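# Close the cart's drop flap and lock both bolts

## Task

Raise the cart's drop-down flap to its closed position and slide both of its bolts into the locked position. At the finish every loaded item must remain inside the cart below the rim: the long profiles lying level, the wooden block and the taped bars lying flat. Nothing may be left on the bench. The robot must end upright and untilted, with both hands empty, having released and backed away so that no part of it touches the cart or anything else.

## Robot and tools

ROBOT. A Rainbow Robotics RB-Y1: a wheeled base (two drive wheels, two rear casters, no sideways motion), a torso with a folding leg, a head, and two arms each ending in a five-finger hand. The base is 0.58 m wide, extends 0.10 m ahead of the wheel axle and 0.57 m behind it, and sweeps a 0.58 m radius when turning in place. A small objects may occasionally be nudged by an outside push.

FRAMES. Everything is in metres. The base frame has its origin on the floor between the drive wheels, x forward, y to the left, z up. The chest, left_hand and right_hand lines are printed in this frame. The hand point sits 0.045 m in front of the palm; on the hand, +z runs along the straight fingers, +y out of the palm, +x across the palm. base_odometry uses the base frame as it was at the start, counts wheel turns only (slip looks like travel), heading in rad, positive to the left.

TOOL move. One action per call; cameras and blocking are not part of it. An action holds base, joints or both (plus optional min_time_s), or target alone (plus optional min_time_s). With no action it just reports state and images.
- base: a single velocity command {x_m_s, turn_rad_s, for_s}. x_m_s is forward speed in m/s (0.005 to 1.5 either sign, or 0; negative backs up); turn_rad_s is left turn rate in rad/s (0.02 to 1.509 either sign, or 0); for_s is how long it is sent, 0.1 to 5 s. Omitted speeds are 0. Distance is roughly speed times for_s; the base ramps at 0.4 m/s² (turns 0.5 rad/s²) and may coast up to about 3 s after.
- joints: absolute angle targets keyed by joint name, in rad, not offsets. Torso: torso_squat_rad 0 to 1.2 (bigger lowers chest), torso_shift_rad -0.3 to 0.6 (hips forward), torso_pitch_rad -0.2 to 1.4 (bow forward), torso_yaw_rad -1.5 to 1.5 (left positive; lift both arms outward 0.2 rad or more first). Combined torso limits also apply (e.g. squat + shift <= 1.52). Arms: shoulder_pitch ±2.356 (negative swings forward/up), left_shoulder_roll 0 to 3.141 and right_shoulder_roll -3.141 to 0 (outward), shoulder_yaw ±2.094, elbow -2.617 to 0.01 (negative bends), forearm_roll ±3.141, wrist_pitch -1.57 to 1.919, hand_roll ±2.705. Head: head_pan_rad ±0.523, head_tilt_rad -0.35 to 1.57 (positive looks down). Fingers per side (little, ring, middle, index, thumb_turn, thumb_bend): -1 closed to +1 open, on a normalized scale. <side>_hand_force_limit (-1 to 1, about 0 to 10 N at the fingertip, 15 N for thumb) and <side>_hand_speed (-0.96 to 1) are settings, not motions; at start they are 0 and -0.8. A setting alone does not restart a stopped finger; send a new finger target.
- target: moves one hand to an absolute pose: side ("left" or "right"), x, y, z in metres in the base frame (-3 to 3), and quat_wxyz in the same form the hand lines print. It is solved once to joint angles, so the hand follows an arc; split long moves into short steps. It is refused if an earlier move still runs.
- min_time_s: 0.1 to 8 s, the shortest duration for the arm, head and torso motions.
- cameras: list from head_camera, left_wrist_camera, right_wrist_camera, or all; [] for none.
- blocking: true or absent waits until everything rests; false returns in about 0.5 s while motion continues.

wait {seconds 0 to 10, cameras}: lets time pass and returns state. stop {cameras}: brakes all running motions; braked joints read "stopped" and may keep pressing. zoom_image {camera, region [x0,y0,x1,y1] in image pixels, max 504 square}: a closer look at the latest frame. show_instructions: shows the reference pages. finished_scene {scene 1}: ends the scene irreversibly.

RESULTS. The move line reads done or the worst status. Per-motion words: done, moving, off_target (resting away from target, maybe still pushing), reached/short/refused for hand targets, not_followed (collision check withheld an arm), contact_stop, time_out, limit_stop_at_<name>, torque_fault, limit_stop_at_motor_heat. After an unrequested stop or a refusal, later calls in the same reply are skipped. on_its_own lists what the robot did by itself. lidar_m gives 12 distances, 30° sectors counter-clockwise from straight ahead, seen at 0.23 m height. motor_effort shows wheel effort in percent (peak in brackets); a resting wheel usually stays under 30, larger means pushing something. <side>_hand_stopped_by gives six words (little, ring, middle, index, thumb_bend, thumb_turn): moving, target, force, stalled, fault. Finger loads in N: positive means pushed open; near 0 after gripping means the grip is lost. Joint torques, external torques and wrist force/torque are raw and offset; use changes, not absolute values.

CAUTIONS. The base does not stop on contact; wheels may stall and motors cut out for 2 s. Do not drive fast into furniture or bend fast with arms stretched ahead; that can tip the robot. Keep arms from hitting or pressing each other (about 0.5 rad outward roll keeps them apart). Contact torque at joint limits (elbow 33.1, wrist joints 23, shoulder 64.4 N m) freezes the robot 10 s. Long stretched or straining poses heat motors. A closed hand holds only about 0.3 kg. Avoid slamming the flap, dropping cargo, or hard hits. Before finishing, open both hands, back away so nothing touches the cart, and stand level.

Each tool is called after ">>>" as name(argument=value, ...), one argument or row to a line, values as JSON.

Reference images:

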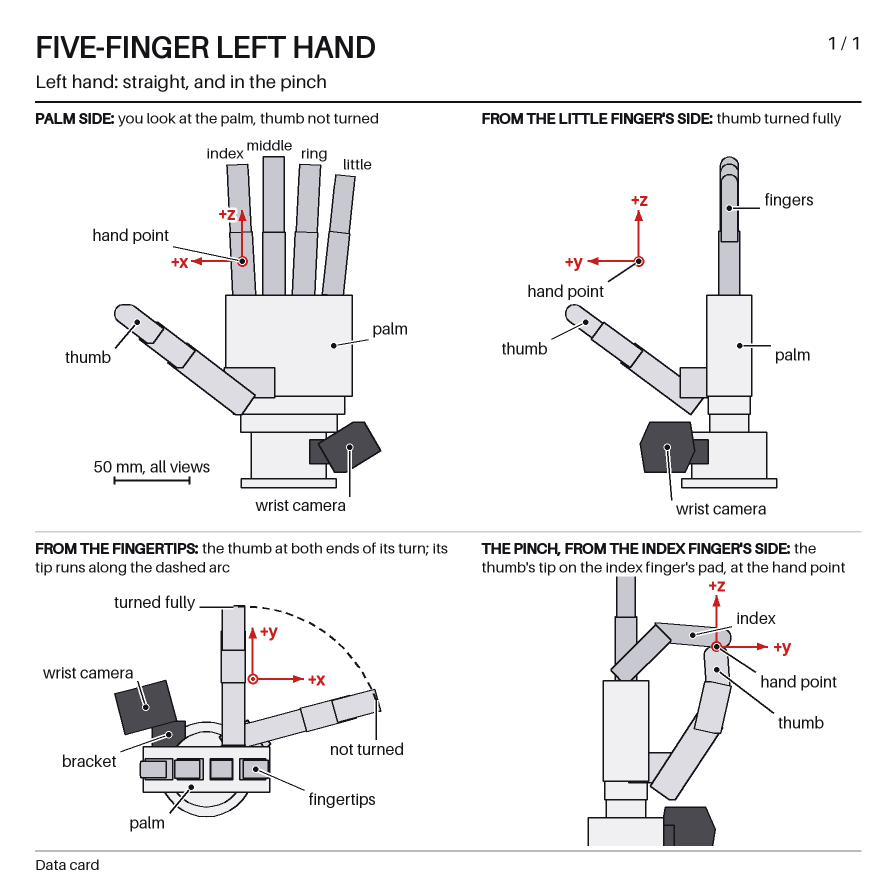

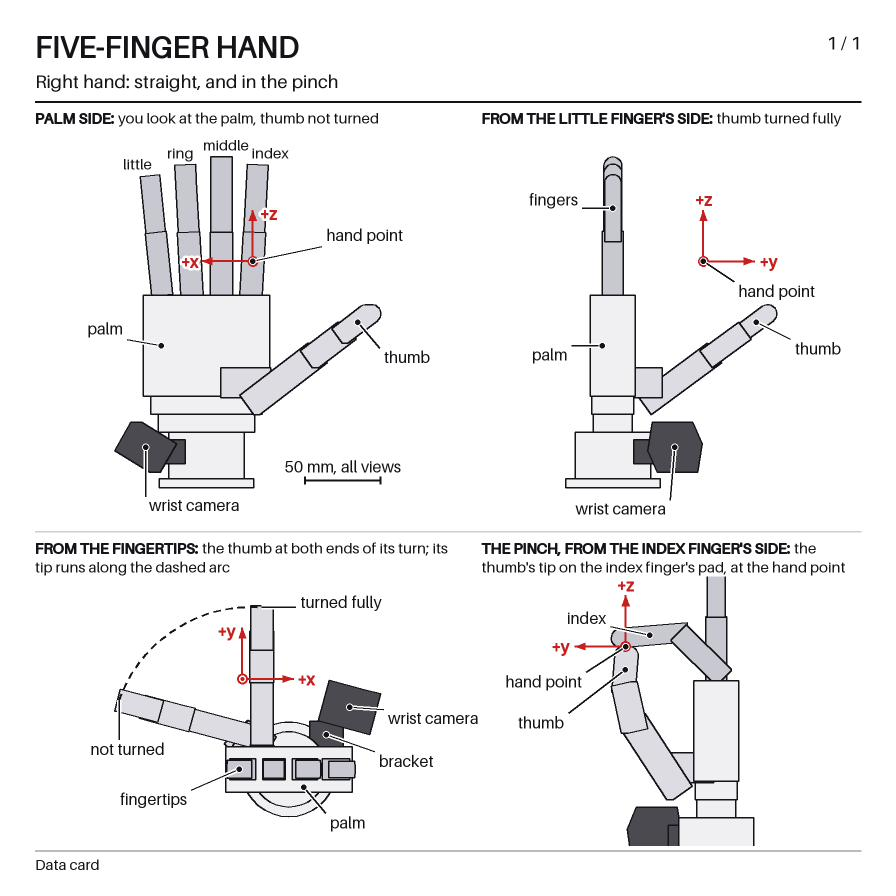

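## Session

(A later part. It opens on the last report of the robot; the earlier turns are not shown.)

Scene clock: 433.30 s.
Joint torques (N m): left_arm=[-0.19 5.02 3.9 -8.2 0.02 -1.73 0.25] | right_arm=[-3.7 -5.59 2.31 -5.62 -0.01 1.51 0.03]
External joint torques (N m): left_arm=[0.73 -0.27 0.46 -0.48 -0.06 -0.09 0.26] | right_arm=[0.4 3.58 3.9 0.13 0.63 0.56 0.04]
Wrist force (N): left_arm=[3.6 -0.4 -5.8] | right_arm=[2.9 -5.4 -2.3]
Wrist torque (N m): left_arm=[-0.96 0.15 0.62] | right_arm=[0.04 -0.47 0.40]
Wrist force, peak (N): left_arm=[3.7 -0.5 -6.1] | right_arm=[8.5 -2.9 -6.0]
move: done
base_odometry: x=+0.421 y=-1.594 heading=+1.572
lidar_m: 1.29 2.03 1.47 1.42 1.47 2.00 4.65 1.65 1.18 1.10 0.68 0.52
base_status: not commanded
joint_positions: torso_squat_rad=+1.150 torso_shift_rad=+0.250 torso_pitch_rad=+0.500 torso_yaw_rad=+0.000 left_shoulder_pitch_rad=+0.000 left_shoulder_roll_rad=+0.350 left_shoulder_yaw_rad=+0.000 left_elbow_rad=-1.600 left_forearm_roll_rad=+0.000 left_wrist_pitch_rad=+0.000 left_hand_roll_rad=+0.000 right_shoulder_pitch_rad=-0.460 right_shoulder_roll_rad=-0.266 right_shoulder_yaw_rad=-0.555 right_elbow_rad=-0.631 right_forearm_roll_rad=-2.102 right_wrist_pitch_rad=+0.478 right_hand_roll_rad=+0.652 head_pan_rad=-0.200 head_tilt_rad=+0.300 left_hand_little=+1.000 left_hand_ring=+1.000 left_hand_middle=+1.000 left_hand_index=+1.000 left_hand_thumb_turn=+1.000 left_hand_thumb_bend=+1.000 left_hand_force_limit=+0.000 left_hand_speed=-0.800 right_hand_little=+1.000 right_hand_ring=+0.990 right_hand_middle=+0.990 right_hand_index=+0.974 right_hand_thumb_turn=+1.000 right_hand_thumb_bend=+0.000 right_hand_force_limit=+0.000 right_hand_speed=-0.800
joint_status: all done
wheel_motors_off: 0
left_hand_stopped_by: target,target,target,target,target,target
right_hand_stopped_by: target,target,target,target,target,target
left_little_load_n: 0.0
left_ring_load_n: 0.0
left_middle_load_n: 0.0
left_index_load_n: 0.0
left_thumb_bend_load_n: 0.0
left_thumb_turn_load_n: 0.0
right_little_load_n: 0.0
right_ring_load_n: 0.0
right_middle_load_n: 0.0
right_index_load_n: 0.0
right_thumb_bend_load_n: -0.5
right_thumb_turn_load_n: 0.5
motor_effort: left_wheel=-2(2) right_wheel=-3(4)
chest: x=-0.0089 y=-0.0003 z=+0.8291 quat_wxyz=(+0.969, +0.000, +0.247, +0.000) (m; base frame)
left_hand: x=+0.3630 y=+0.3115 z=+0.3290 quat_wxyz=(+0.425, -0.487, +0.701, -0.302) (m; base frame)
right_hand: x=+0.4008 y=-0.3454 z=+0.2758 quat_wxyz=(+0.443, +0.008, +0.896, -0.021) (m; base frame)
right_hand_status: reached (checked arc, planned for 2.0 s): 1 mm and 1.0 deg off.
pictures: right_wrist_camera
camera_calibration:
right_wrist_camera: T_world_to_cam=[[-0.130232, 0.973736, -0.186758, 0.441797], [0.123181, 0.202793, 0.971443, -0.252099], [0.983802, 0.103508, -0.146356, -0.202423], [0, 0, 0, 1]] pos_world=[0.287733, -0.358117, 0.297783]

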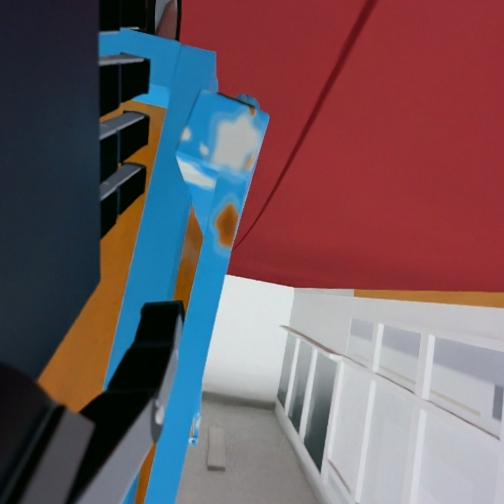

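>>> move(
  target={"side": "right", "x": 0.40, "y": -0.31, "z": 0.277, "quat_wxyz": [0.443, 0.008, 0.896, -0.021]},
  min_time_s=2.5,
  cameras=["head_camera", "right_wrist_camera"],
)

Scene clock: 438.57 s.
Joint torques (N m): left_arm=[-0.04 4.97 4.01 -8.2 0.03 -1.57 0.22] | right_arm=[-1.69 -3.04 3.01 -4.94 0.32 1.46 -0.33]
External joint torques (N m): left_arm=[0.88 -0.32 0.57 -0.48 -0.05 0.07 0.22] | right_arm=[2.02 3.97 4.44 1.3 0.88 0.56 -0.32]
Wrist force (N): left_arm=[3.5 -0.4 -5.6] | right_arm=[1.2 -5.6 -1.9]
Wrist torque (N m): left_arm=[-0.97 0.15 0.61] | right_arm=[0.44 -0.52 0.10]
Wrist force, peak (N): left_arm=[3.5 -0.6 -6.0] | right_arm=[17.0 -4.8 -10.6]
move: done
base_odometry: x=+0.421 y=-1.594 heading=+1.572
lidar_m: 1.23 2.04 1.47 1.42 1.47 2.01 4.65 1.65 1.17 1.10 0.67 0.52
base_status: not commanded
joint_positions: torso_squat_rad=+1.150 torso_shift_rad=+0.250 torso_pitch_rad=+0.500 torso_yaw_rad=+0.000 left_shoulder_pitch_rad=+0.000 left_shoulder_roll_rad=+0.350 left_shoulder_yaw_rad=+0.000 left_elbow_rad=-1.600 left_forearm_roll_rad=+0.000 left_wrist_pitch_rad=+0.000 left_hand_roll_rad=+0.000 right_shoulder_pitch_rad=-0.397 right_shoulder_roll_rad=-0.173 right_shoulder_yaw_rad=-0.506 right_elbow_rad=-0.796 right_forearm_roll_rad=-2.070 right_wrist_pitch_rad=+0.397 right_hand_roll_rad=+0.613 head_pan_rad=-0.200 head_tilt_rad=+0.300 left_hand_little=+1.000 left_hand_ring=+1.000 left_hand_middle=+1.000 left_hand_index=+1.000 left_hand_thumb_turn=+1.000 left_hand_thumb_bend=+1.000 left_hand_force_limit=+0.000 left_hand_speed=-0.800 right_hand_little=+1.000 right_hand_ring=+0.990 right_hand_middle=+0.990 right_hand_index=+0.974 right_hand_thumb_turn=+1.000 right_hand_thumb_bend=+0.000 right_hand_force_limit=+0.000 right_hand_speed=-0.800
joint_status: all done
wheel_motors_off: 0
left_hand_stopped_by: target,target,target,target,target,target
right_hand_stopped_by: target,target,target,target,target,target
left_little_load_n: 0.0
left_ring_load_n: 0.0
left_middle_load_n: 0.0
left_index_load_n: 0.0
left_thumb_bend_load_n: 0.0
left_thumb_turn_load_n: -0.5
right_little_load_n: 0.0
right_ring_load_n: 0.0
right_middle_load_n: 3.5
right_index_load_n: 2.0
right_thumb_bend_load_n: 0.0
right_thumb_turn_load_n: -0.5
motor_effort: left_wheel=-1(2) right_wheel=+0(4)
chest: x=-0.0089 y=-0.0003 z=+0.8291 quat_wxyz=(+0.969, +0.000, +0.247, +0.000) (m; base frame)
left_hand: x=+0.3630 y=+0.3114 z=+0.3289 quat_wxyz=(+0.425, -0.487, +0.701, -0.302) (m; base frame)
right_hand: x=+0.4008 y=-0.3110 z=+0.2779 quat_wxyz=(+0.447, +0.008, +0.894, -0.021) (m; base frame)
right_hand_status: reached (checked arc, planned for 2.5 s): 2 mm and 0.5 deg off.
pictures: head_camera, right_wrist_camera
camera_calibration:
head_camera: T_world_to_cam=[[-0.18617, -0.980071, 0.069296, -0.0532938], [-0.705767, 0.0843302, -0.703407, 0.84038], [0.683545, -0.179861, -0.707401, 0.576168], [0, 0, 0, 1]] pos_world=[0.189354, -0.0194713, 1.0024]
right_wrist_camera: T_world_to_cam=[[-0.127612, 0.973819, -0.188125, 0.408024], [0.113838, 0.202803, 0.97258, -0.2576], [0.98527, 0.102697, -0.136737, -0.209172], [0, 0, 0, 1]] pos_world=[0.287484, -0.323618, 0.298694]

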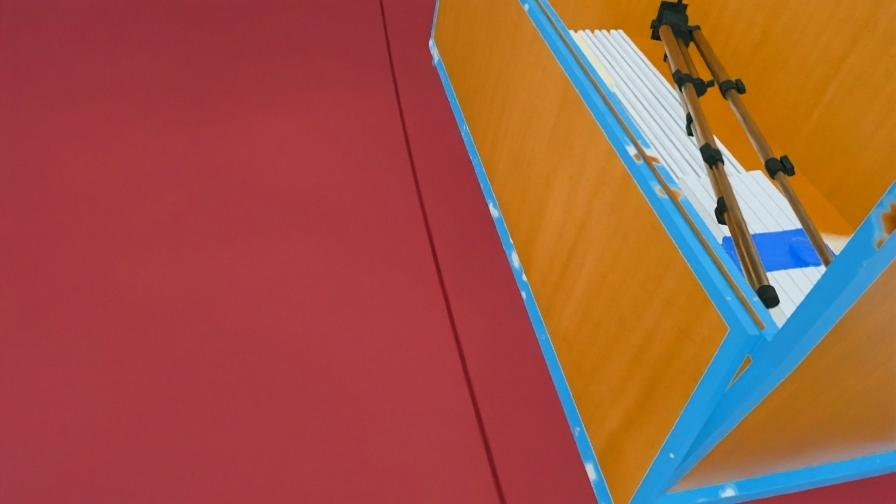

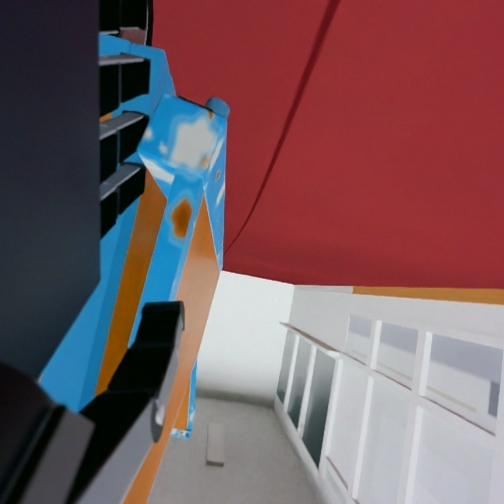

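>>> move(
  target={"side": "right", "x": 0.40, "y": -0.244, "z": 0.294, "quat_wxyz": [0.457, 0.069, 0.877, 0.132]},
  min_time_s=2.5,
  cameras=["head_camera", "right_wrist_camera"],
)

Scene clock: 455.93 s.
Joint torques (N m): left_arm=[-0.14 5.06 4.05 -8.11 0.02 -1.6 0.29] | right_arm=[-14.45 -0.85 6.15 -7.69 0.14 5.27 -0.22]
External joint torques (N m): left_arm=[0.77 -0.23 0.61 -0.39 -0.06 0.04 0.3] | right_arm=[-10.22 5.3 7.27 -2.36 0.86 4.01 -0.21]
Wrist force (N): left_arm=[3.6 -0.2 -5.6] | right_arm=[6.6 -16.2 -6.8]
Wrist torque (N m): left_arm=[-0.94 0.14 0.62] | right_arm=[0.79 -0.21 0.36]
Wrist force, peak (N): left_arm=[3.6 -0.4 -6.0] | right_arm=[6.4 -16.3 -8.2]
move: done
base_odometry: x=+0.421 y=-1.594 heading=+1.572
lidar_m: 0.96 2.04 1.47 1.42 1.47 2.01 4.66 1.65 1.17 1.10 0.67 0.48
base_status: not commanded
joint_positions: torso_squat_rad=+1.150 torso_shift_rad=+0.250 torso_pitch_rad=+0.500 torso_yaw_rad=+0.000 left_shoulder_pitch_rad=+0.000 left_shoulder_roll_rad=+0.350 left_shoulder_yaw_rad=+0.000 left_elbow_rad=-1.600 left_forearm_roll_rad=+0.000 left_wrist_pitch_rad=+0.000 left_hand_roll_rad=+0.000 right_shoulder_pitch_rad=-0.446 right_shoulder_roll_rad=-0.183 right_shoulder_yaw_rad=-0.453 right_elbow_rad=-0.642 right_forearm_roll_rad=-2.139 right_wrist_pitch_rad=+0.604 right_hand_roll_rad=+0.448 head_pan_rad=-0.200 head_tilt_rad=+0.300 left_hand_little=+1.000 left_hand_ring=+1.000 left_hand_middle=+1.000 left_hand_index=+1.000 left_hand_thumb_turn=+1.000 left_hand_thumb_bend=+1.000 left_hand_force_limit=+0.000 left_hand_speed=-0.800 right_hand_little=+1.000 right_hand_ring=+0.990 right_hand_middle=+0.990 right_hand_index=+0.975 right_hand_thumb_turn=+1.000 right_hand_thumb_bend=+0.000 right_hand_force_limit=+0.000 right_hand_speed=-0.800
joint_status: all done
wheel_motors_off: 0
left_hand_stopped_by: target,target,target,target,target,target
right_hand_stopped_by: target,target,target,target,target,target
left_little_load_n: 0.0
left_ring_load_n: 0.0
left_middle_load_n: 0.0
left_index_load_n: 0.0
left_thumb_bend_load_n: 0.0
left_thumb_turn_load_n: 0.0
right_little_load_n: 0.0
right_ring_load_n: 0.0
right_middle_load_n: 0.0
right_index_load_n: 10.0
right_thumb_bend_load_n: 0.0
right_thumb_turn_load_n: 0.0
motor_effort: left_wheel=-2(2) right_wheel=+0(2)
chest: x=-0.0089 y=-0.0003 z=+0.8291 quat_wxyz=(+0.969, +0.000, +0.247, +0.000) (m; base frame)
left_hand: x=+0.3631 y=+0.3114 z=+0.3289 quat_wxyz=(+0.425, -0.487, +0.701, -0.303) (m; base frame)
right_hand: x=+0.3987 y=-0.2462 z=+0.2933 quat_wxyz=(+0.455, +0.071, +0.878, +0.130) (m; base frame)
right_hand_status: reached (checked arc, planned for 2.5 s): 3 mm and 0.4 deg off.
pictures: head_camera, right_wrist_camera
camera_calibration:
head_camera: T_world_to_cam=[[-0.186244, -0.980052, 0.0693592, -0.0533499], [-0.705759, 0.0843373, -0.703414, 0.840456], [0.683533, -0.179957, -0.707388, 0.576227], [0, 0, 0, 1]] pos_world=[0.189354, -0.0194712, 1.0025]
right_wrist_camera: T_world_to_cam=[[-0.149926, 0.980361, 0.128117, 0.265248], [0.079314, -0.117238, 0.989932, -0.355667], [0.985511, 0.158578, -0.0601792, -0.220466], [0, 0, 0, 1]] pos_world=[0.285249, -0.266775, 0.304836]

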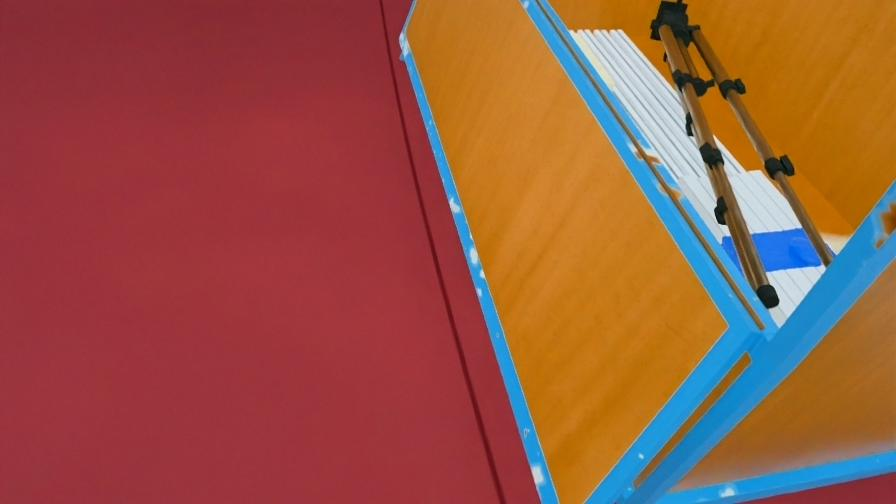

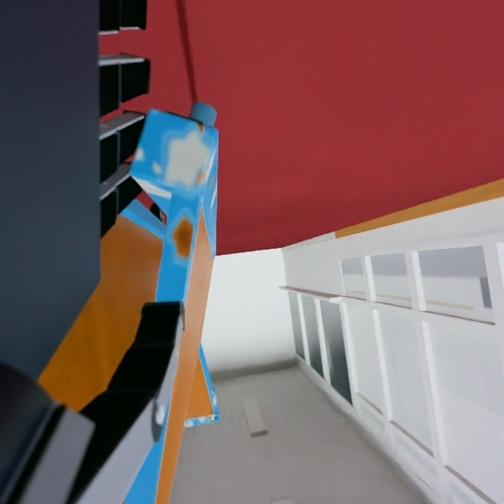

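>>> move(
  joints={"right_hand_index": 1.0, "right_hand_middle": 1.0, "right_hand_ring": 1.0},
)

>>> move(
  target={"side": "right", "x": 0.40, "y": -0.206, "z": 0.317, "quat_wxyz": [0.446, 0.121, 0.856, 0.232]},
  min_time_s=2,
)

>>> move(
  target={"side": "right", "x": 0.40, "y": -0.167, "z": 0.344, "quat_wxyz": [0.434, 0.158, 0.833, 0.304]},
  min_time_s=2,
  cameras=["head_camera", "right_wrist_camera"],
)

Scene clock: 469.77 s.
Joint torques (N m): left_arm=[-0.13 4.89 4 -8.32 0 -1.6 0.25] | right_arm=[-14.2 -1.44 6.01 -7.78 0.06 5.27 -0.07]
External joint torques (N m): left_arm=[0.79 -0.4 0.56 -0.61 -0.08 0.04 0.25] | right_arm=[-9.98 4.71 7.13 -2.45 0.78 4.01 -0.05]
Wrist force (N): left_arm=[3.6 -0.4 -5.5] | right_arm=[6.5 -15.6 -7.0]
Wrist torque (N m): left_arm=[-0.96 0.15 0.62] | right_arm=[0.90 -0.24 0.38]
Wrist force, peak (N): left_arm=[3.7 -0.6 -5.9] | right_arm=[7.2 -16.4 -6.9]
move: off_target
base_odometry: x=+0.421 y=-1.594 heading=+1.572
lidar_m: 0.96 2.04 1.48 1.42 1.47 2.01 4.66 1.65 1.17 1.09 0.68 0.48
base_status: not commanded
joint_positions: torso_squat_rad=+1.150 torso_shift_rad=+0.250 torso_pitch_rad=+0.500 torso_yaw_rad=+0.000 left_shoulder_pitch_rad=+0.000 left_shoulder_roll_rad=+0.350 left_shoulder_yaw_rad=+0.000 left_elbow_rad=-1.600 left_forearm_roll_rad=+0.000 left_wrist_pitch_rad=+0.000 left_hand_roll_rad=+0.000 right_shoulder_pitch_rad=-0.446 right_shoulder_roll_rad=-0.183 right_shoulder_yaw_rad=-0.453 right_elbow_rad=-0.642 right_forearm_roll_rad=-2.139 right_wrist_pitch_rad=+0.604 right_hand_roll_rad=+0.448 head_pan_rad=-0.200 head_tilt_rad=+0.300 left_hand_little=+1.000 left_hand_ring=+1.000 left_hand_middle=+1.000 left_hand_index=+1.000 left_hand_thumb_turn=+1.000 left_hand_thumb_bend=+1.000 left_hand_force_limit=+0.000 left_hand_speed=-0.800 right_hand_little=+1.000 right_hand_ring=+1.000 right_hand_middle=+1.000 right_hand_index=+0.975 right_hand_thumb_turn=+1.000 right_hand_thumb_bend=+0.000 right_hand_force_limit=+0.000 right_hand_speed=-0.800
joint_status: right_hand_index off_target (ended at +0.975, target +1.000); the others done
wheel_motors_off: 0
left_hand_stopped_by: target,target,target,target,target,target
right_hand_stopped_by: target,target,target,target,target,target
left_little_load_n: 0.0
left_ring_load_n: 0.0
left_middle_load_n: 0.0
left_index_load_n: 0.0
left_thumb_bend_load_n: 0.0
left_thumb_turn_load_n: 0.0
right_little_load_n: 0.0
right_ring_load_n: 0.5
right_middle_load_n: 0.0
right_index_load_n: 10.0
right_thumb_bend_load_n: 0.0
right_thumb_turn_load_n: 0.5
motor_effort: left_wheel=-1(2) right_wheel=-1(2)
chest: x=-0.0089 y=-0.0003 z=+0.8291 quat_wxyz=(+0.969, +0.000, +0.247, +0.000) (m; base frame)
left_hand: x=+0.3631 y=+0.3114 z=+0.3289 quat_wxyz=(+0.425, -0.487, +0.701, -0.303) (m; base frame)
right_hand: x=+0.3987 y=-0.2462 z=+0.2933 quat_wxyz=(+0.455, +0.071, +0.878, +0.130) (m; base frame)
pictures: none

Scene clock: 472.10 s.
Joint torques (N m): left_arm=[-0.3 5.02 3.77 -8.18 0.02 -1.6 0.25] | right_arm=[-12.5 4.91 8.83 -7.39 0.56 6.1 0.05]
External joint torques (N m): left_arm=[0.61 -0.27 0.33 -0.46 -0.06 0.04 0.26] | right_arm=[-8.14 10.2 9.86 -2.19 1.34 4.71 0.07]
Wrist force (N): left_arm=[3.8 -0.6 -5.5] | right_arm=[0.2 -20.7 -12.6]
Wrist torque (N m): left_arm=[-1.01 0.12 0.63] | right_arm=[1.20 -0.47 -0.10]
Wrist force, peak (N): left_arm=[3.8 -0.4 -5.9] | right_arm=[1.2 -22.0 -13.7]
move: done
base_odometry: x=+0.421 y=-1.594 heading=+1.572
lidar_m: 1.20 2.03 1.47 1.42 1.47 2.00 4.65 1.66 1.17 1.10 0.68 0.48
base_status: not commanded
joint_positions: torso_squat_rad=+1.150 torso_shift_rad=+0.250 torso_pitch_rad=+0.500 torso_yaw_rad=+0.000 left_shoulder_pitch_rad=+0.000 left_shoulder_roll_rad=+0.350 left_shoulder_yaw_rad=+0.000 left_elbow_rad=-1.600 left_forearm_roll_rad=+0.000 left_wrist_pitch_rad=+0.000 left_hand_roll_rad=+0.000 right_shoulder_pitch_rad=-0.444 right_shoulder_roll_rad=-0.172 right_shoulder_yaw_rad=-0.392 right_elbow_rad=-0.638 right_forearm_roll_rad=-2.153 right_wrist_pitch_rad=+0.700 right_hand_roll_rad=+0.257 head_pan_rad=-0.200 head_tilt_rad=+0.300 left_hand_little=+1.000 left_hand_ring=+1.000 left_hand_middle=+1.000 left_hand_index=+1.000 left_hand_thumb_turn=+1.000 left_hand_thumb_bend=+1.000 left_hand_force_limit=+0.000 left_hand_speed=-0.800 right_hand_little=+1.000 right_hand_ring=+1.000 right_hand_middle=+1.000 right_hand_index=+0.976 right_hand_thumb_turn=+1.000 right_hand_thumb_bend=+0.000 right_hand_force_limit=+0.000 right_hand_speed=-0.800
joint_status: all done
wheel_motors_off: 0
left_hand_stopped_by: target,target,target,target,target,target
right_hand_stopped_by: target,target,target,target,target,target
left_little_load_n: 0.0
left_ring_load_n: 0.0
left_middle_load_n: -0.5
left_index_load_n: 0.0
left_thumb_bend_load_n: 0.0
left_thumb_turn_load_n: 0.0
right_little_load_n: 0.0
right_ring_load_n: 0.0
right_middle_load_n: 0.5
right_index_load_n: 10.0
right_thumb_bend_load_n: 0.0
right_thumb_turn_load_n: 0.0
motor_effort: left_wheel=-1(2) right_wheel=+0(1)
chest: x=-0.0089 y=-0.0003 z=+0.8291 quat_wxyz=(+0.969, +0.000, +0.247, +0.000) (m; base frame)
left_hand: x=+0.3631 y=+0.3113 z=+0.3289 quat_wxyz=(+0.425, -0.487, +0.701, -0.303) (m; base frame)
right_hand: x=+0.3992 y=-0.2090 z=+0.3160 quat_wxyz=(+0.446, +0.122, +0.856, +0.230) (m; base frame)
right_hand_status: reached (checked arc, planned for 2.0 s): 3 mm and 0.3 deg off.
pictures: none

Scene clock: 474.43 s.
Joint torques (N m): left_arm=[-0.08 4.9 3.74 -8.18 -0.08 -1.58 0.23] | right_arm=[-12.95 6.53 9.85 -10.37 0.63 7.82 0.09]
External joint torques (N m): left_arm=[0.82 -0.39 0.3 -0.47 -0.16 0.06 0.23] | right_arm=[-8.87 10.2 10.68 -4.75 1.47 6.35 0.1]
Wrist force (N): left_arm=[3.5 -0.3 -5.8] | right_arm=[-0.4 -26.1 -9.4]
Wrist torque (N m): left_arm=[-0.95 0.17 0.62] | right_arm=[1.22 -0.36 -0.34]
Wrist force, peak (N): left_arm=[3.6 -0.7 -5.9] | right_arm=[16.6 -29.0 -2.8]
move: done
base_odometry: x=+0.421 y=-1.594 heading=+1.572
lidar_m: 1.45 2.04 1.47 1.42 1.47 2.01 4.65 1.65 1.17 1.10 0.69 0.59
base_status: not commanded
joint_positions: torso_squat_rad=+1.150 torso_shift_rad=+0.250 torso_pitch_rad=+0.501 torso_yaw_rad=+0.000 left_shoulder_pitch_rad=+0.000 left_shoulder_roll_rad=+0.350 left_shoulder_yaw_rad=+0.000 left_elbow_rad=-1.600 left_forearm_roll_rad=+0.000 left_wrist_pitch_rad=+0.000 left_hand_roll_rad=+0.000 right_shoulder_pitch_rad=-0.393 right_shoulder_roll_rad=-0.120 right_shoulder_yaw_rad=-0.326 right_elbow_rad=-0.759 right_forearm_roll_rad=-2.144 right_wrist_pitch_rad=+0.725 right_hand_roll_rad=+0.083 head_pan_rad=-0.200 head_tilt_rad=+0.300 left_hand_little=+1.000 left_hand_ring=+1.000 left_hand_middle=+1.000 left_hand_index=+1.000 left_hand_thumb_turn=+1.000 left_hand_thumb_bend=+1.000 left_hand_force_limit=+0.000 left_hand_speed=-0.800 right_hand_little=+1.000 right_hand_ring=+1.000 right_hand_middle=+1.000 right_hand_index=+0.976 right_hand_thumb_turn=+1.000 right_hand_thumb_bend=+0.000 right_hand_force_limit=+0.000 right_hand_speed=-0.800
joint_status: all done
wheel_motors_off: 0
left_hand_stopped_by: target,target,target,target,target,target
right_hand_stopped_by: target,target,target,target,target,target
left_little_load_n: 0.0
left_ring_load_n: 0.0
left_middle_load_n: 0.0
left_index_load_n: 0.0
left_thumb_bend_load_n: 0.0
left_thumb_turn_load_n: 0.0
right_little_load_n: 0.0
right_ring_load_n: 0.0
right_middle_load_n: 1.0
right_index_load_n: 10.5
right_thumb_bend_load_n: 0.0
right_thumb_turn_load_n: 0.0
motor_effort: left_wheel=-2(2) right_wheel=+1(2)
chest: x=-0.0087 y=-0.0004 z=+0.8290 quat_wxyz=(+0.969, +0.000, +0.248, +0.000) (m; base frame)
left_hand: x=+0.3630 y=+0.3113 z=+0.3287 quat_wxyz=(+0.425, -0.487, +0.701, -0.302) (m; base frame)
right_hand: x=+0.3993 y=-0.1700 z=+0.3429 quat_wxyz=(+0.438, +0.159, +0.831, +0.305) (m; base frame)
right_hand_status: reached (checked arc, planned for 2.0 s): 3 mm and 0.5 deg off.
pictures: head_camera, right_wrist_camera
camera_calibration:
head_camera: T_world_to_cam=[[-0.186359, -0.980033, 0.0693182, -0.0533152], [-0.706076, 0.0845355, -0.703073, 0.840257], [0.683175, -0.179968, -0.707732, 0.576272], [0, 0, 0, 1]] pos_world=[0.189654, -0.0195718, 1.0023]
right_wrist_camera: T_world_to_cam=[[-0.157001, 0.850216, 0.502478, 0.0366924], [0.0658094, -0.49865, 0.864301, -0.412238], [0.985403, 0.168764, 0.0223362, -0.256649], [0, 0, 0, 1]] pos_world=[0.285793, -0.193446, 0.343593]

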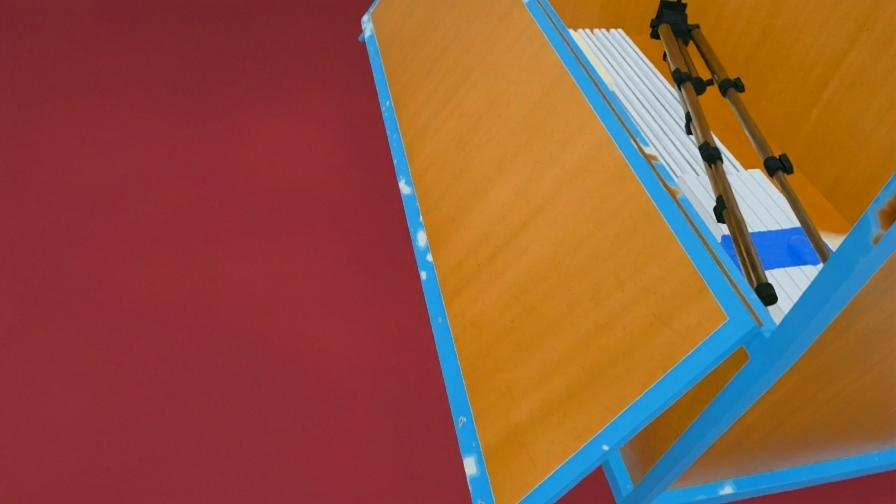

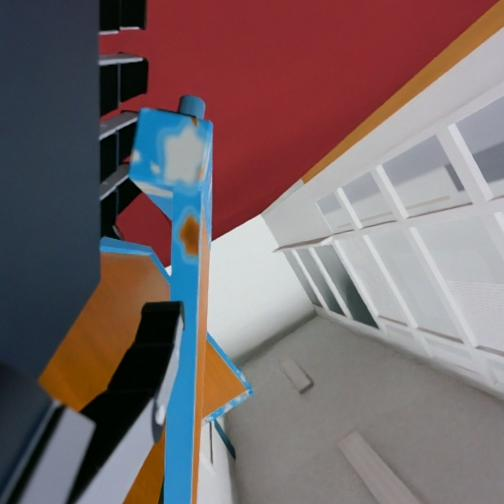

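>>> move(
  target={"side": "right", "x": 0.40, "y": -0.129, "z": 0.374, "quat_wxyz": [0.4255, 0.180, 0.817, 0.345]},
  min_time_s=2,
)

>>> move(
  target={"side": "right", "x": 0.40, "y": -0.098, "z": 0.411, "quat_wxyz": [0.414, 0.205, 0.795, 0.394]},
  min_time_s=2,
  cameras=["right_wrist_camera"],
)

>>> move(
  target={"side": "right", "x": 0.40, "y": -0.072, "z": 0.453, "quat_wxyz": [0.400, 0.2315, 0.767, 0.4445]},
  min_time_s=2,
  cameras=["head_camera", "right_wrist_camera"],
)

Scene clock: 482.77 s.
Joint torques (N m): left_arm=[-0.26 4.66 3.81 -8.05 -0.01 -1.64 0.23] | right_arm=[-7.42 10.71 16.08 -7.98 2.1 9.25 0.17]
External joint torques (N m): left_arm=[0.65 -0.63 0.36 -0.33 -0.09 0 0.23] | right_arm=[-4.05 12.49 16.6 -1.29 2.96 7.91 0.18]
Wrist force (N): left_arm=[3.7 -0.3 -5.6] | right_arm=[-14.8 -30.5 -3.8]
Wrist torque (N m): left_arm=[-0.96 0.13 0.64] | right_arm=[0.90 -1.00 -1.06]
Wrist force, peak (N): left_arm=[3.7 -0.7 -5.9] | right_arm=[23.7 -34.5 -3.7]
move: done
base_odometry: x=+0.421 y=-1.594 heading=+1.572
lidar_m: 1.45 2.05 1.47 1.42 1.48 2.02 4.66 1.65 1.18 1.10 0.67 0.60
base_status: not commanded
joint_positions: torso_squat_rad=+1.150 torso_shift_rad=+0.250 torso_pitch_rad=+0.500 torso_yaw_rad=-0.001 left_shoulder_pitch_rad=+0.000 left_shoulder_roll_rad=+0.350 left_shoulder_yaw_rad=+0.000 left_elbow_rad=-1.600 left_forearm_roll_rad=+0.000 left_wrist_pitch_rad=+0.000 left_hand_roll_rad=+0.000 right_shoulder_pitch_rad=-0.280 right_shoulder_roll_rad=-0.062 right_shoulder_yaw_rad=-0.211 right_elbow_rad=-1.021 right_forearm_roll_rad=-2.076 right_wrist_pitch_rad=+0.629 right_hand_roll_rad=-0.125 head_pan_rad=-0.200 head_tilt_rad=+0.300 left_hand_little=+1.000 left_hand_ring=+1.000 left_hand_middle=+1.000 left_hand_index=+1.000 left_hand_thumb_turn=+1.000 left_hand_thumb_bend=+1.000 left_hand_force_limit=+0.000 left_hand_speed=-0.800 right_hand_little=+1.000 right_hand_ring=+1.000 right_hand_middle=+1.000 right_hand_index=+0.976 right_hand_thumb_turn=+1.000 right_hand_thumb_bend=+0.000 right_hand_force_limit=+0.000 right_hand_speed=-0.800
joint_status: all done
wheel_motors_off: 0
left_hand_stopped_by: target,target,target,target,target,target
right_hand_stopped_by: target,target,target,target,target,target
left_little_load_n: 0.0
left_ring_load_n: 0.0
left_middle_load_n: 0.0
left_index_load_n: 0.0
left_thumb_bend_load_n: 0.0
left_thumb_turn_load_n: -0.5
right_little_load_n: 0.0
right_ring_load_n: 0.0
right_middle_load_n: 0.5
right_index_load_n: 14.0
right_thumb_bend_load_n: 0.0
right_thumb_turn_load_n: 0.0
motor_effort: left_wheel=-2(2) right_wheel=+0(2)
chest: x=-0.0087 y=-0.0004 z=+0.8290 quat_wxyz=(+0.969, +0.000, +0.248, +0.000) (m; base frame)
left_hand: x=+0.3631 y=+0.3113 z=+0.3287 quat_wxyz=(+0.425, -0.487, +0.701, -0.302) (m; base frame)
right_hand: x=+0.4003 y=-0.1331 z=+0.3733 quat_wxyz=(+0.428, +0.182, +0.817, +0.342) (m; base frame)
right_hand_status: reached (checked arc, planned for 2.0 s): 4 mm and 0.4 deg off.
pictures: none

Scene clock: 485.10 s.
Joint torques (N m): left_arm=[-0.26 4.85 3.84 -8.11 0.07 -1.68 0.29] | right_arm=[-13.18 8.33 13.43 -17.47 -0.95 10.08 0.28]
External joint torques (N m): left_arm=[0.64 -0.44 0.4 -0.4 -0.01 -0.04 0.29] | right_arm=[-10.3 8.72 13.54 -10.11 -0.07 8.77 0.29]
Wrist force (N): left_arm=[3.4 -0.7 -5.6] | right_arm=[-1.8 -36.6 -1.3]
Wrist torque (N m): left_arm=[-1.01 0.18 0.63] | right_arm=[0.75 -0.38 -0.27]
Wrist force, peak (N): left_arm=[3.7 -0.4 -5.8] | right_arm=[23.2 -38.6 -4.2]
move: done
base_odometry: x=+0.421 y=-1.594 heading=+1.572
lidar_m: 1.44 2.03 1.47 1.42 1.48 2.01 4.65 1.64 1.17 1.10 0.69 0.60
base_status: not commanded
joint_positions: torso_squat_rad=+1.150 torso_shift_rad=+0.250 torso_pitch_rad=+0.501 torso_yaw_rad=+0.000 left_shoulder_pitch_rad=+0.000 left_shoulder_roll_rad=+0.350 left_shoulder_yaw_rad=+0.000 left_elbow_rad=-1.600 left_forearm_roll_rad=+0.000 left_wrist_pitch_rad=+0.000 left_hand_roll_rad=+0.000 right_shoulder_pitch_rad=-0.203 right_shoulder_roll_rad=-0.029 right_shoulder_yaw_rad=-0.121 right_elbow_rad=-1.191 right_forearm_roll_rad=-2.046 right_wrist_pitch_rad=+0.595 right_hand_roll_rad=-0.288 head_pan_rad=-0.200 head_tilt_rad=+0.300 left_hand_little=+1.000 left_hand_ring=+1.000 left_hand_middle=+1.000 left_hand_index=+1.000 left_hand_thumb_turn=+1.000 left_hand_thumb_bend=+1.000 left_hand_force_limit=+0.000 left_hand_speed=-0.800 right_hand_little=+1.000 right_hand_ring=+1.000 right_hand_middle=+1.000 right_hand_index=+0.976 right_hand_thumb_turn=+1.000 right_hand_thumb_bend=+0.000 right_hand_force_limit=+0.000 right_hand_speed=-0.800
joint_status: all done
wheel_motors_off: 0
left_hand_stopped_by: target,target,target,target,target,target
right_hand_stopped_by: target,target,target,target,target,target
left_little_load_n: 0.0
left_ring_load_n: 0.0
left_middle_load_n: 0.0
left_index_load_n: 0.0
left_thumb_bend_load_n: 0.0
left_thumb_turn_load_n: -0.5
right_little_load_n: 0.0
right_ring_load_n: 0.0
right_middle_load_n: 0.0
right_index_load_n: 18.0
right_thumb_bend_load_n: 0.0
right_thumb_turn_load_n: 0.0
motor_effort: left_wheel=-2(2) right_wheel=+1(2)
chest: x=-0.0085 y=-0.0004 z=+0.8290 quat_wxyz=(+0.969, +0.000, +0.248, +0.000) (m; base frame)
left_hand: x=+0.3630 y=+0.3114 z=+0.3285 quat_wxyz=(+0.425, -0.487, +0.701, -0.302) (m; base frame)
right_hand: x=+0.3990 y=-0.1013 z=+0.4086 quat_wxyz=(+0.417, +0.207, +0.793, +0.393) (m; base frame)
right_hand_status: reached (checked arc, planned for 2.0 s): 4 mm and 0.4 deg off.
pictures: right_wrist_camera
camera_calibration:
right_wrist_camera: T_world_to_cam=[[-0.153271, 0.721547, 0.675187, -0.139946], [0.0681419, -0.673917, 0.735658, -0.400832], [0.985832, 0.158764, 0.0541245, -0.283654], [0, 0, 0, 1]] pos_world=[0.285499, -0.124116, 0.404718]

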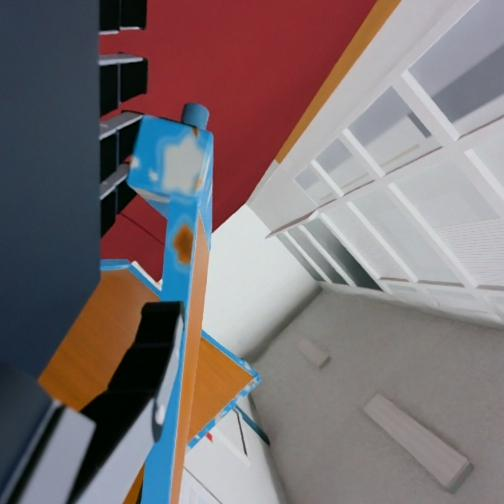

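Scene clock: 487.43 s.
Joint torques (N m): left_arm=[-0.39 5.03 4.06 -8.09 -0.02 -1.71 0.31] | right_arm=[-13.35 9.31 14.9 -20.16 -1.26 10.73 0.62]
External joint torques (N m): left_arm=[0.5 -0.26 0.62 -0.38 -0.1 -0.07 0.31] | right_arm=[-10.87 8.7 14.63 -12.09 -0.38 9.47 0.63]
Wrist force (N): left_arm=[3.4 -0.5 -5.5] | right_arm=[-6.0 -39.5 0.0]
Wrist torque (N m): left_arm=[-0.99 0.18 0.60] | right_arm=[0.83 -0.43 -0.48]
Wrist force, peak (N): left_arm=[3.7 -0.3 -5.9] | right_arm=[14.7 -42.1 -9.8]
move: done
base_odometry: x=+0.421 y=-1.594 heading=+1.572
lidar_m: 1.44 2.04 1.47 1.43 1.48 2.01 4.65 1.65 1.17 1.09 0.69 0.59
base_status: not commanded
joint_positions: torso_squat_rad=+1.150 torso_shift_rad=+0.250 torso_pitch_rad=+0.501 torso_yaw_rad=+0.000 left_shoulder_pitch_rad=+0.000 left_shoulder_roll_rad=+0.350 left_shoulder_yaw_rad=+0.000 left_elbow_rad=-1.600 left_forearm_roll_rad=+0.000 left_wrist_pitch_rad=+0.000 left_hand_roll_rad=+0.000 right_shoulder_pitch_rad=-0.132 right_shoulder_roll_rad=-0.017 right_shoulder_yaw_rad=-0.023 right_elbow_rad=-1.362 right_forearm_roll_rad=-2.023 right_wrist_pitch_rad=+0.551 right_hand_roll_rad=-0.459 head_pan_rad=-0.200 head_tilt_rad=+0.300 left_hand_little=+1.000 left_hand_ring=+1.000 left_hand_middle=+1.000 left_hand_index=+1.000 left_hand_thumb_turn=+1.000 left_hand_thumb_bend=+1.000 left_hand_force_limit=+0.000 left_hand_speed=-0.800 right_hand_little=+1.000 right_hand_ring=+1.000 right_hand_middle=+1.000 right_hand_index=+0.976 right_hand_thumb_turn=+1.000 right_hand_thumb_bend=+0.000 right_hand_force_limit=+0.000 right_hand_speed=-0.800
joint_status: all done
wheel_motors_off: 0
left_hand_stopped_by: target,target,target,target,target,target
right_hand_stopped_by: target,target,target,target,target,target
left_little_load_n: 0.0
left_ring_load_n: 0.0
left_middle_load_n: -0.5
left_index_load_n: 0.0
left_thumb_bend_load_n: 0.0
left_thumb_turn_load_n: 0.0
right_little_load_n: 0.0
right_ring_load_n: 0.0
right_middle_load_n: 0.0
right_index_load_n: 19.0
right_thumb_bend_load_n: 0.0
right_thumb_turn_load_n: 0.0
motor_effort: left_wheel=-2(2) right_wheel=+0(3)
chest: x=-0.0085 y=-0.0004 z=+0.8289 quat_wxyz=(+0.969, +0.000, +0.248, +0.000) (m; base frame)
left_hand: x=+0.3629 y=+0.3114 z=+0.3285 quat_wxyz=(+0.425, -0.487, +0.701, -0.302) (m; base frame)
right_hand: x=+0.3991 y=-0.0755 z=+0.4504 quat_wxyz=(+0.403, +0.234, +0.766, +0.443) (m; base frame)
right_hand_status: reached (checked arc, planned for 2.0 s): 4 mm and 0.5 deg off.
pictures: head_camera, right_wrist_camera
camera_calibration:
head_camera: T_world_to_cam=[[-0.186245, -0.980054, 0.0693356, -0.0533032], [-0.706436, 0.0845332, -0.702711, 0.839964], [0.682833, -0.179857, -0.708089, 0.576418], [0, 0, 0, 1]] pos_world=[0.189856, -0.0195719, 1.0021]
right_wrist_camera: T_world_to_cam=[[-0.153141, 0.628445, 0.76263, -0.233174], [0.0665228, -0.763427, 0.64246, -0.378332], [0.985963, 0.149119, 0.0751056, -0.300246], [0, 0, 0, 1]] pos_world=[0.285491, -0.0975196, 0.443439]

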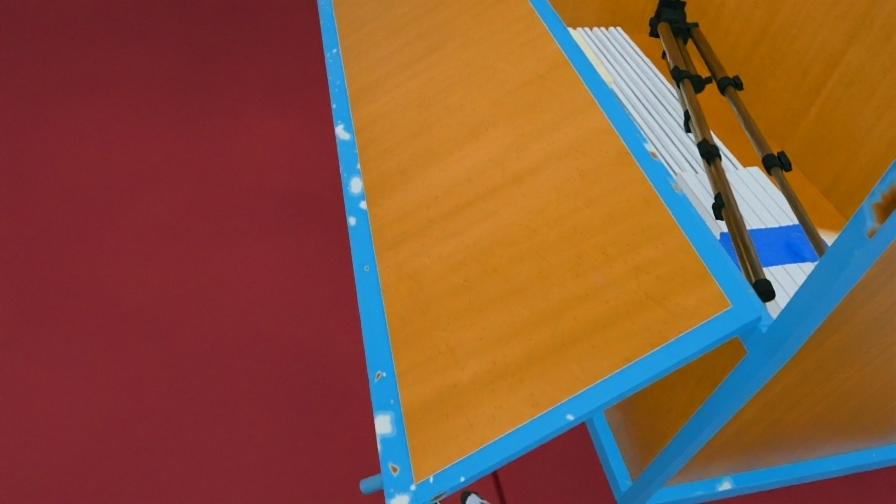

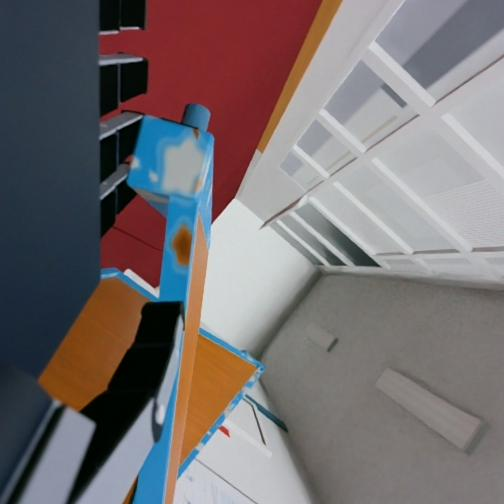

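>>> move(
  target={"side": "right", "x": 0.40, "y": -0.059, "z": 0.507, "quat_wxyz": [0.353, 0.2975, 0.6785, 0.571]},
  min_time_s=2.5,
  cameras=["right_wrist_camera"],
)

>>> move(
  target={"side": "right", "x": 0.40, "y": -0.046, "z": 0.571, "quat_wxyz": [0.330, 0.323, 0.634, 0.621]},
  min_time_s=2.5,
  cameras=["head_camera", "right_wrist_camera"],
)

Scene clock: 512.23 s.
Joint torques (N m): left_arm=[0.21 4.76 3.92 -8.26 0 -1.6 0.35] | right_arm=[-18.72 12.24 17.81 -22.51 -1.91 12.16 -0.18]
External joint torques (N m): left_arm=[1.1 -0.53 0.48 -0.55 -0.08 0.04 0.35] | right_arm=[-16.2 10.84 17.18 -14.23 -0.94 10.65 -0.18]
Wrist force (N): left_arm=[3.6 -0.4 -5.7] | right_arm=[-14.9 -37.2 -19.7]
Wrist torque (N m): left_arm=[-0.95 0.14 0.62] | right_arm=[2.25 -0.56 -1.62]
Wrist force, peak (N): left_arm=[3.6 -0.4 -6.0] | right_arm=[-14.0 -38.3 -20.2]
move: done
base_odometry: x=+0.421 y=-1.594 heading=+1.572
lidar_m: 1.45 2.04 1.47 1.43 1.47 2.01 4.66 1.65 1.17 1.09 0.69 0.59
base_status: not commanded
joint_positions: torso_squat_rad=+1.150 torso_shift_rad=+0.250 torso_pitch_rad=+0.501 torso_yaw_rad=+0.000 left_shoulder_pitch_rad=+0.000 left_shoulder_roll_rad=+0.350 left_shoulder_yaw_rad=+0.000 left_elbow_rad=-1.600 left_forearm_roll_rad=+0.000 left_wrist_pitch_rad=+0.000 left_hand_roll_rad=+0.000 right_shoulder_pitch_rad=-0.118 right_shoulder_roll_rad=-0.003 right_shoulder_yaw_rad=+0.019 right_elbow_rad=-1.402 right_forearm_roll_rad=-2.164 right_wrist_pitch_rad=+0.665 right_hand_roll_rad=-0.626 head_pan_rad=-0.200 head_tilt_rad=+0.300 left_hand_little=+1.000 left_hand_ring=+1.000 left_hand_middle=+1.000 left_hand_index=+1.000 left_hand_thumb_turn=+1.000 left_hand_thumb_bend=+1.000 left_hand_force_limit=+0.000 left_hand_speed=-0.800 right_hand_little=+1.000 right_hand_ring=+1.000 right_hand_middle=+1.000 right_hand_index=+0.975 right_hand_thumb_turn=+1.000 right_hand_thumb_bend=+0.000 right_hand_force_limit=+0.000 right_hand_speed=-0.800
joint_status: all done
wheel_motors_off: 0
left_hand_stopped_by: target,target,target,target,target,target
right_hand_stopped_by: target,target,target,target,target,target
left_little_load_n: 0.0
left_ring_load_n: 0.0
left_middle_load_n: 0.0
left_index_load_n: 0.0
left_thumb_bend_load_n: 0.0
left_thumb_turn_load_n: 0.0
right_little_load_n: 0.0
right_ring_load_n: 0.5
right_middle_load_n: 4.5
right_index_load_n: 4.5
right_thumb_bend_load_n: 0.0
right_thumb_turn_load_n: 0.0
motor_effort: left_wheel=-2(2) right_wheel=+1(3)
chest: x=-0.0085 y=-0.0004 z=+0.8289 quat_wxyz=(+0.969, +0.000, +0.248, +0.000) (m; base frame)
left_hand: x=+0.3630 y=+0.3113 z=+0.3285 quat_wxyz=(+0.425, -0.487, +0.701, -0.302) (m; base frame)
right_hand: x=+0.3991 y=-0.0632 z=+0.5026 quat_wxyz=(+0.352, +0.301, +0.682, +0.565) (m; base frame)
right_hand_status: reached (checked arc, planned for 2.5 s): 6 mm and 0.9 deg off.
pictures: right_wrist_camera
camera_calibration:
right_wrist_camera: T_world_to_cam=[[-0.142821, 0.336921, 0.930638, -0.387752], [0.0743101, -0.933973, 0.349533, -0.269162], [0.986955, 0.119076, 0.108354, -0.325133], [0, 0, 0, 1]] pos_world=[0.285514, -0.082032, 0.490167]

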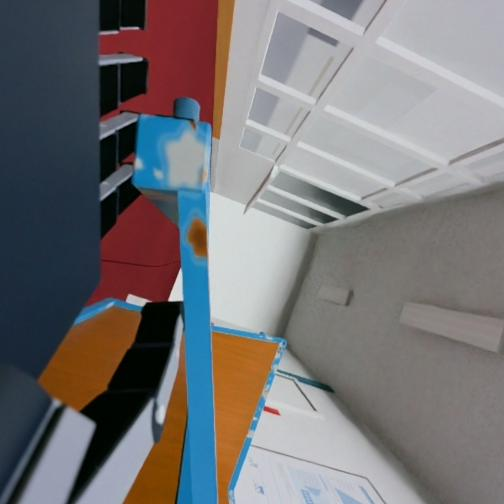

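Scene clock: 515.07 s.
Joint torques (N m): left_arm=[-0.04 5.06 3.86 -8.26 0.05 -1.59 0.27] | right_arm=[-13.39 7.16 13.29 -25.77 -3.26 11.8 0.32]
External joint torques (N m): left_arm=[0.85 -0.23 0.42 -0.55 -0.03 0.05 0.28] | right_arm=[-11.29 5.11 12.26 -16.6 -2.34 10.32 0.32]
Wrist force (N): left_arm=[3.4 -0.5 -5.7] | right_arm=[-15.4 -41.4 -1.8]
Wrist torque (N m): left_arm=[-0.98 0.17 0.62] | right_arm=[1.44 -0.66 -1.55]
Wrist force, peak (N): left_arm=[3.7 -0.5 -5.8] | right_arm=[1.6 -44.3 -20.9]
move: done
base_odometry: x=+0.421 y=-1.594 heading=+1.572
lidar_m: 1.46 2.04 1.48 1.42 1.48 2.01 4.65 1.64 1.18 1.10 0.70 0.60
base_status: not commanded
joint_positions: torso_squat_rad=+1.150 torso_shift_rad=+0.250 torso_pitch_rad=+0.501 torso_yaw_rad=+0.000 left_shoulder_pitch_rad=+0.000 left_shoulder_roll_rad=+0.350 left_shoulder_yaw_rad=+0.000 left_elbow_rad=-1.600 left_forearm_roll_rad=+0.000 left_wrist_pitch_rad=+0.000 left_hand_roll_rad=+0.000 right_shoulder_pitch_rad=-0.040 right_shoulder_roll_rad=-0.014 right_shoulder_yaw_rad=+0.133 right_elbow_rad=-1.628 right_forearm_roll_rad=-2.187 right_wrist_pitch_rad=+0.583 right_hand_roll_rad=-0.783 head_pan_rad=-0.200 head_tilt_rad=+0.300 left_hand_little=+1.000 left_hand_ring=+1.000 left_hand_middle=+1.000 left_hand_index=+1.000 left_hand_thumb_turn=+1.000 left_hand_thumb_bend=+1.000 left_hand_force_limit=+0.000 left_hand_speed=-0.800 right_hand_little=+1.000 right_hand_ring=+1.000 right_hand_middle=+1.000 right_hand_index=+0.976 right_hand_thumb_turn=+1.000 right_hand_thumb_bend=+0.000 right_hand_force_limit=+0.000 right_hand_speed=-0.800
joint_status: all done
wheel_motors_off: 0
left_hand_stopped_by: target,target,target,target,target,target
right_hand_stopped_by: target,target,target,target,target,target
left_little_load_n: 0.0
left_ring_load_n: 0.0
left_middle_load_n: 0.0
left_index_load_n: 0.0
left_thumb_bend_load_n: 0.0
left_thumb_turn_load_n: 0.0
right_little_load_n: 0.0
right_ring_load_n: 0.0
right_middle_load_n: 4.0
right_index_load_n: 12.5
right_thumb_bend_load_n: 0.0
right_thumb_turn_load_n: 0.0
motor_effort: left_wheel=-2(2) right_wheel=+1(3)
chest: x=-0.0085 y=-0.0004 z=+0.8289 quat_wxyz=(+0.969, +0.000, +0.248, +0.000) (m; base frame)
left_hand: x=+0.3629 y=+0.3115 z=+0.3284 quat_wxyz=(+0.425, -0.487, +0.701, -0.302) (m; base frame)
right_hand: x=+0.3996 y=-0.0489 z=+0.5676 quat_wxyz=(+0.333, +0.325, +0.632, +0.620) (m; base frame)
right_hand_status: reached (checked arc, planned for 2.5 s): 4 mm and 0.4 deg off.
pictures: head_camera, right_wrist_camera
camera_calibration:
head_camera: T_world_to_cam=[[-0.186103, -0.98008, 0.0693417, -0.0533178], [-0.706461, 0.0844299, -0.702698, 0.840024], [0.682846, -0.179761, -0.708101, 0.576361], [0, 0, 0, 1]] pos_world=[0.189956, -0.0195717, 1.0021]
right_wrist_camera: T_world_to_cam=[[-0.155949, 0.184584, 0.970365, -0.477695], [0.0684238, -0.978006, 0.197034, -0.191872], [0.985392, 0.0971233, 0.139889, -0.352623], [0, 0, 0, 1]] pos_world=[0.286104, -0.0652289, 0.550672]

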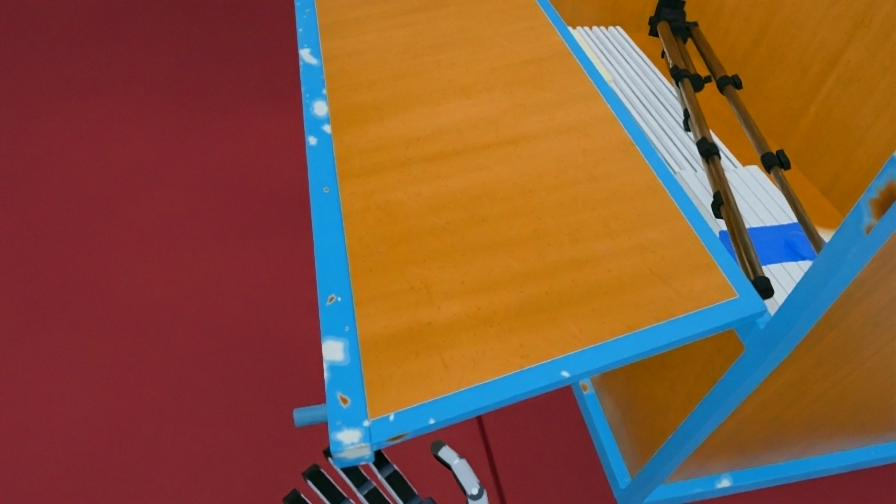

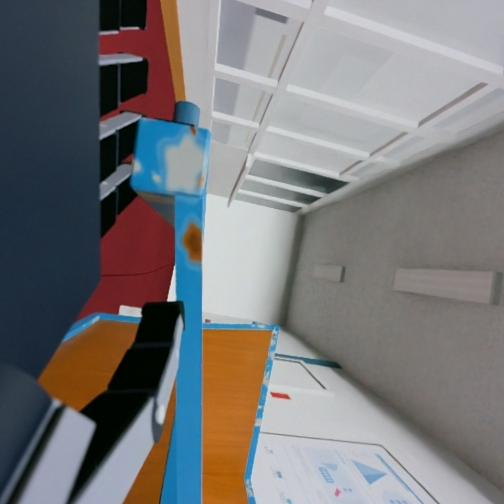

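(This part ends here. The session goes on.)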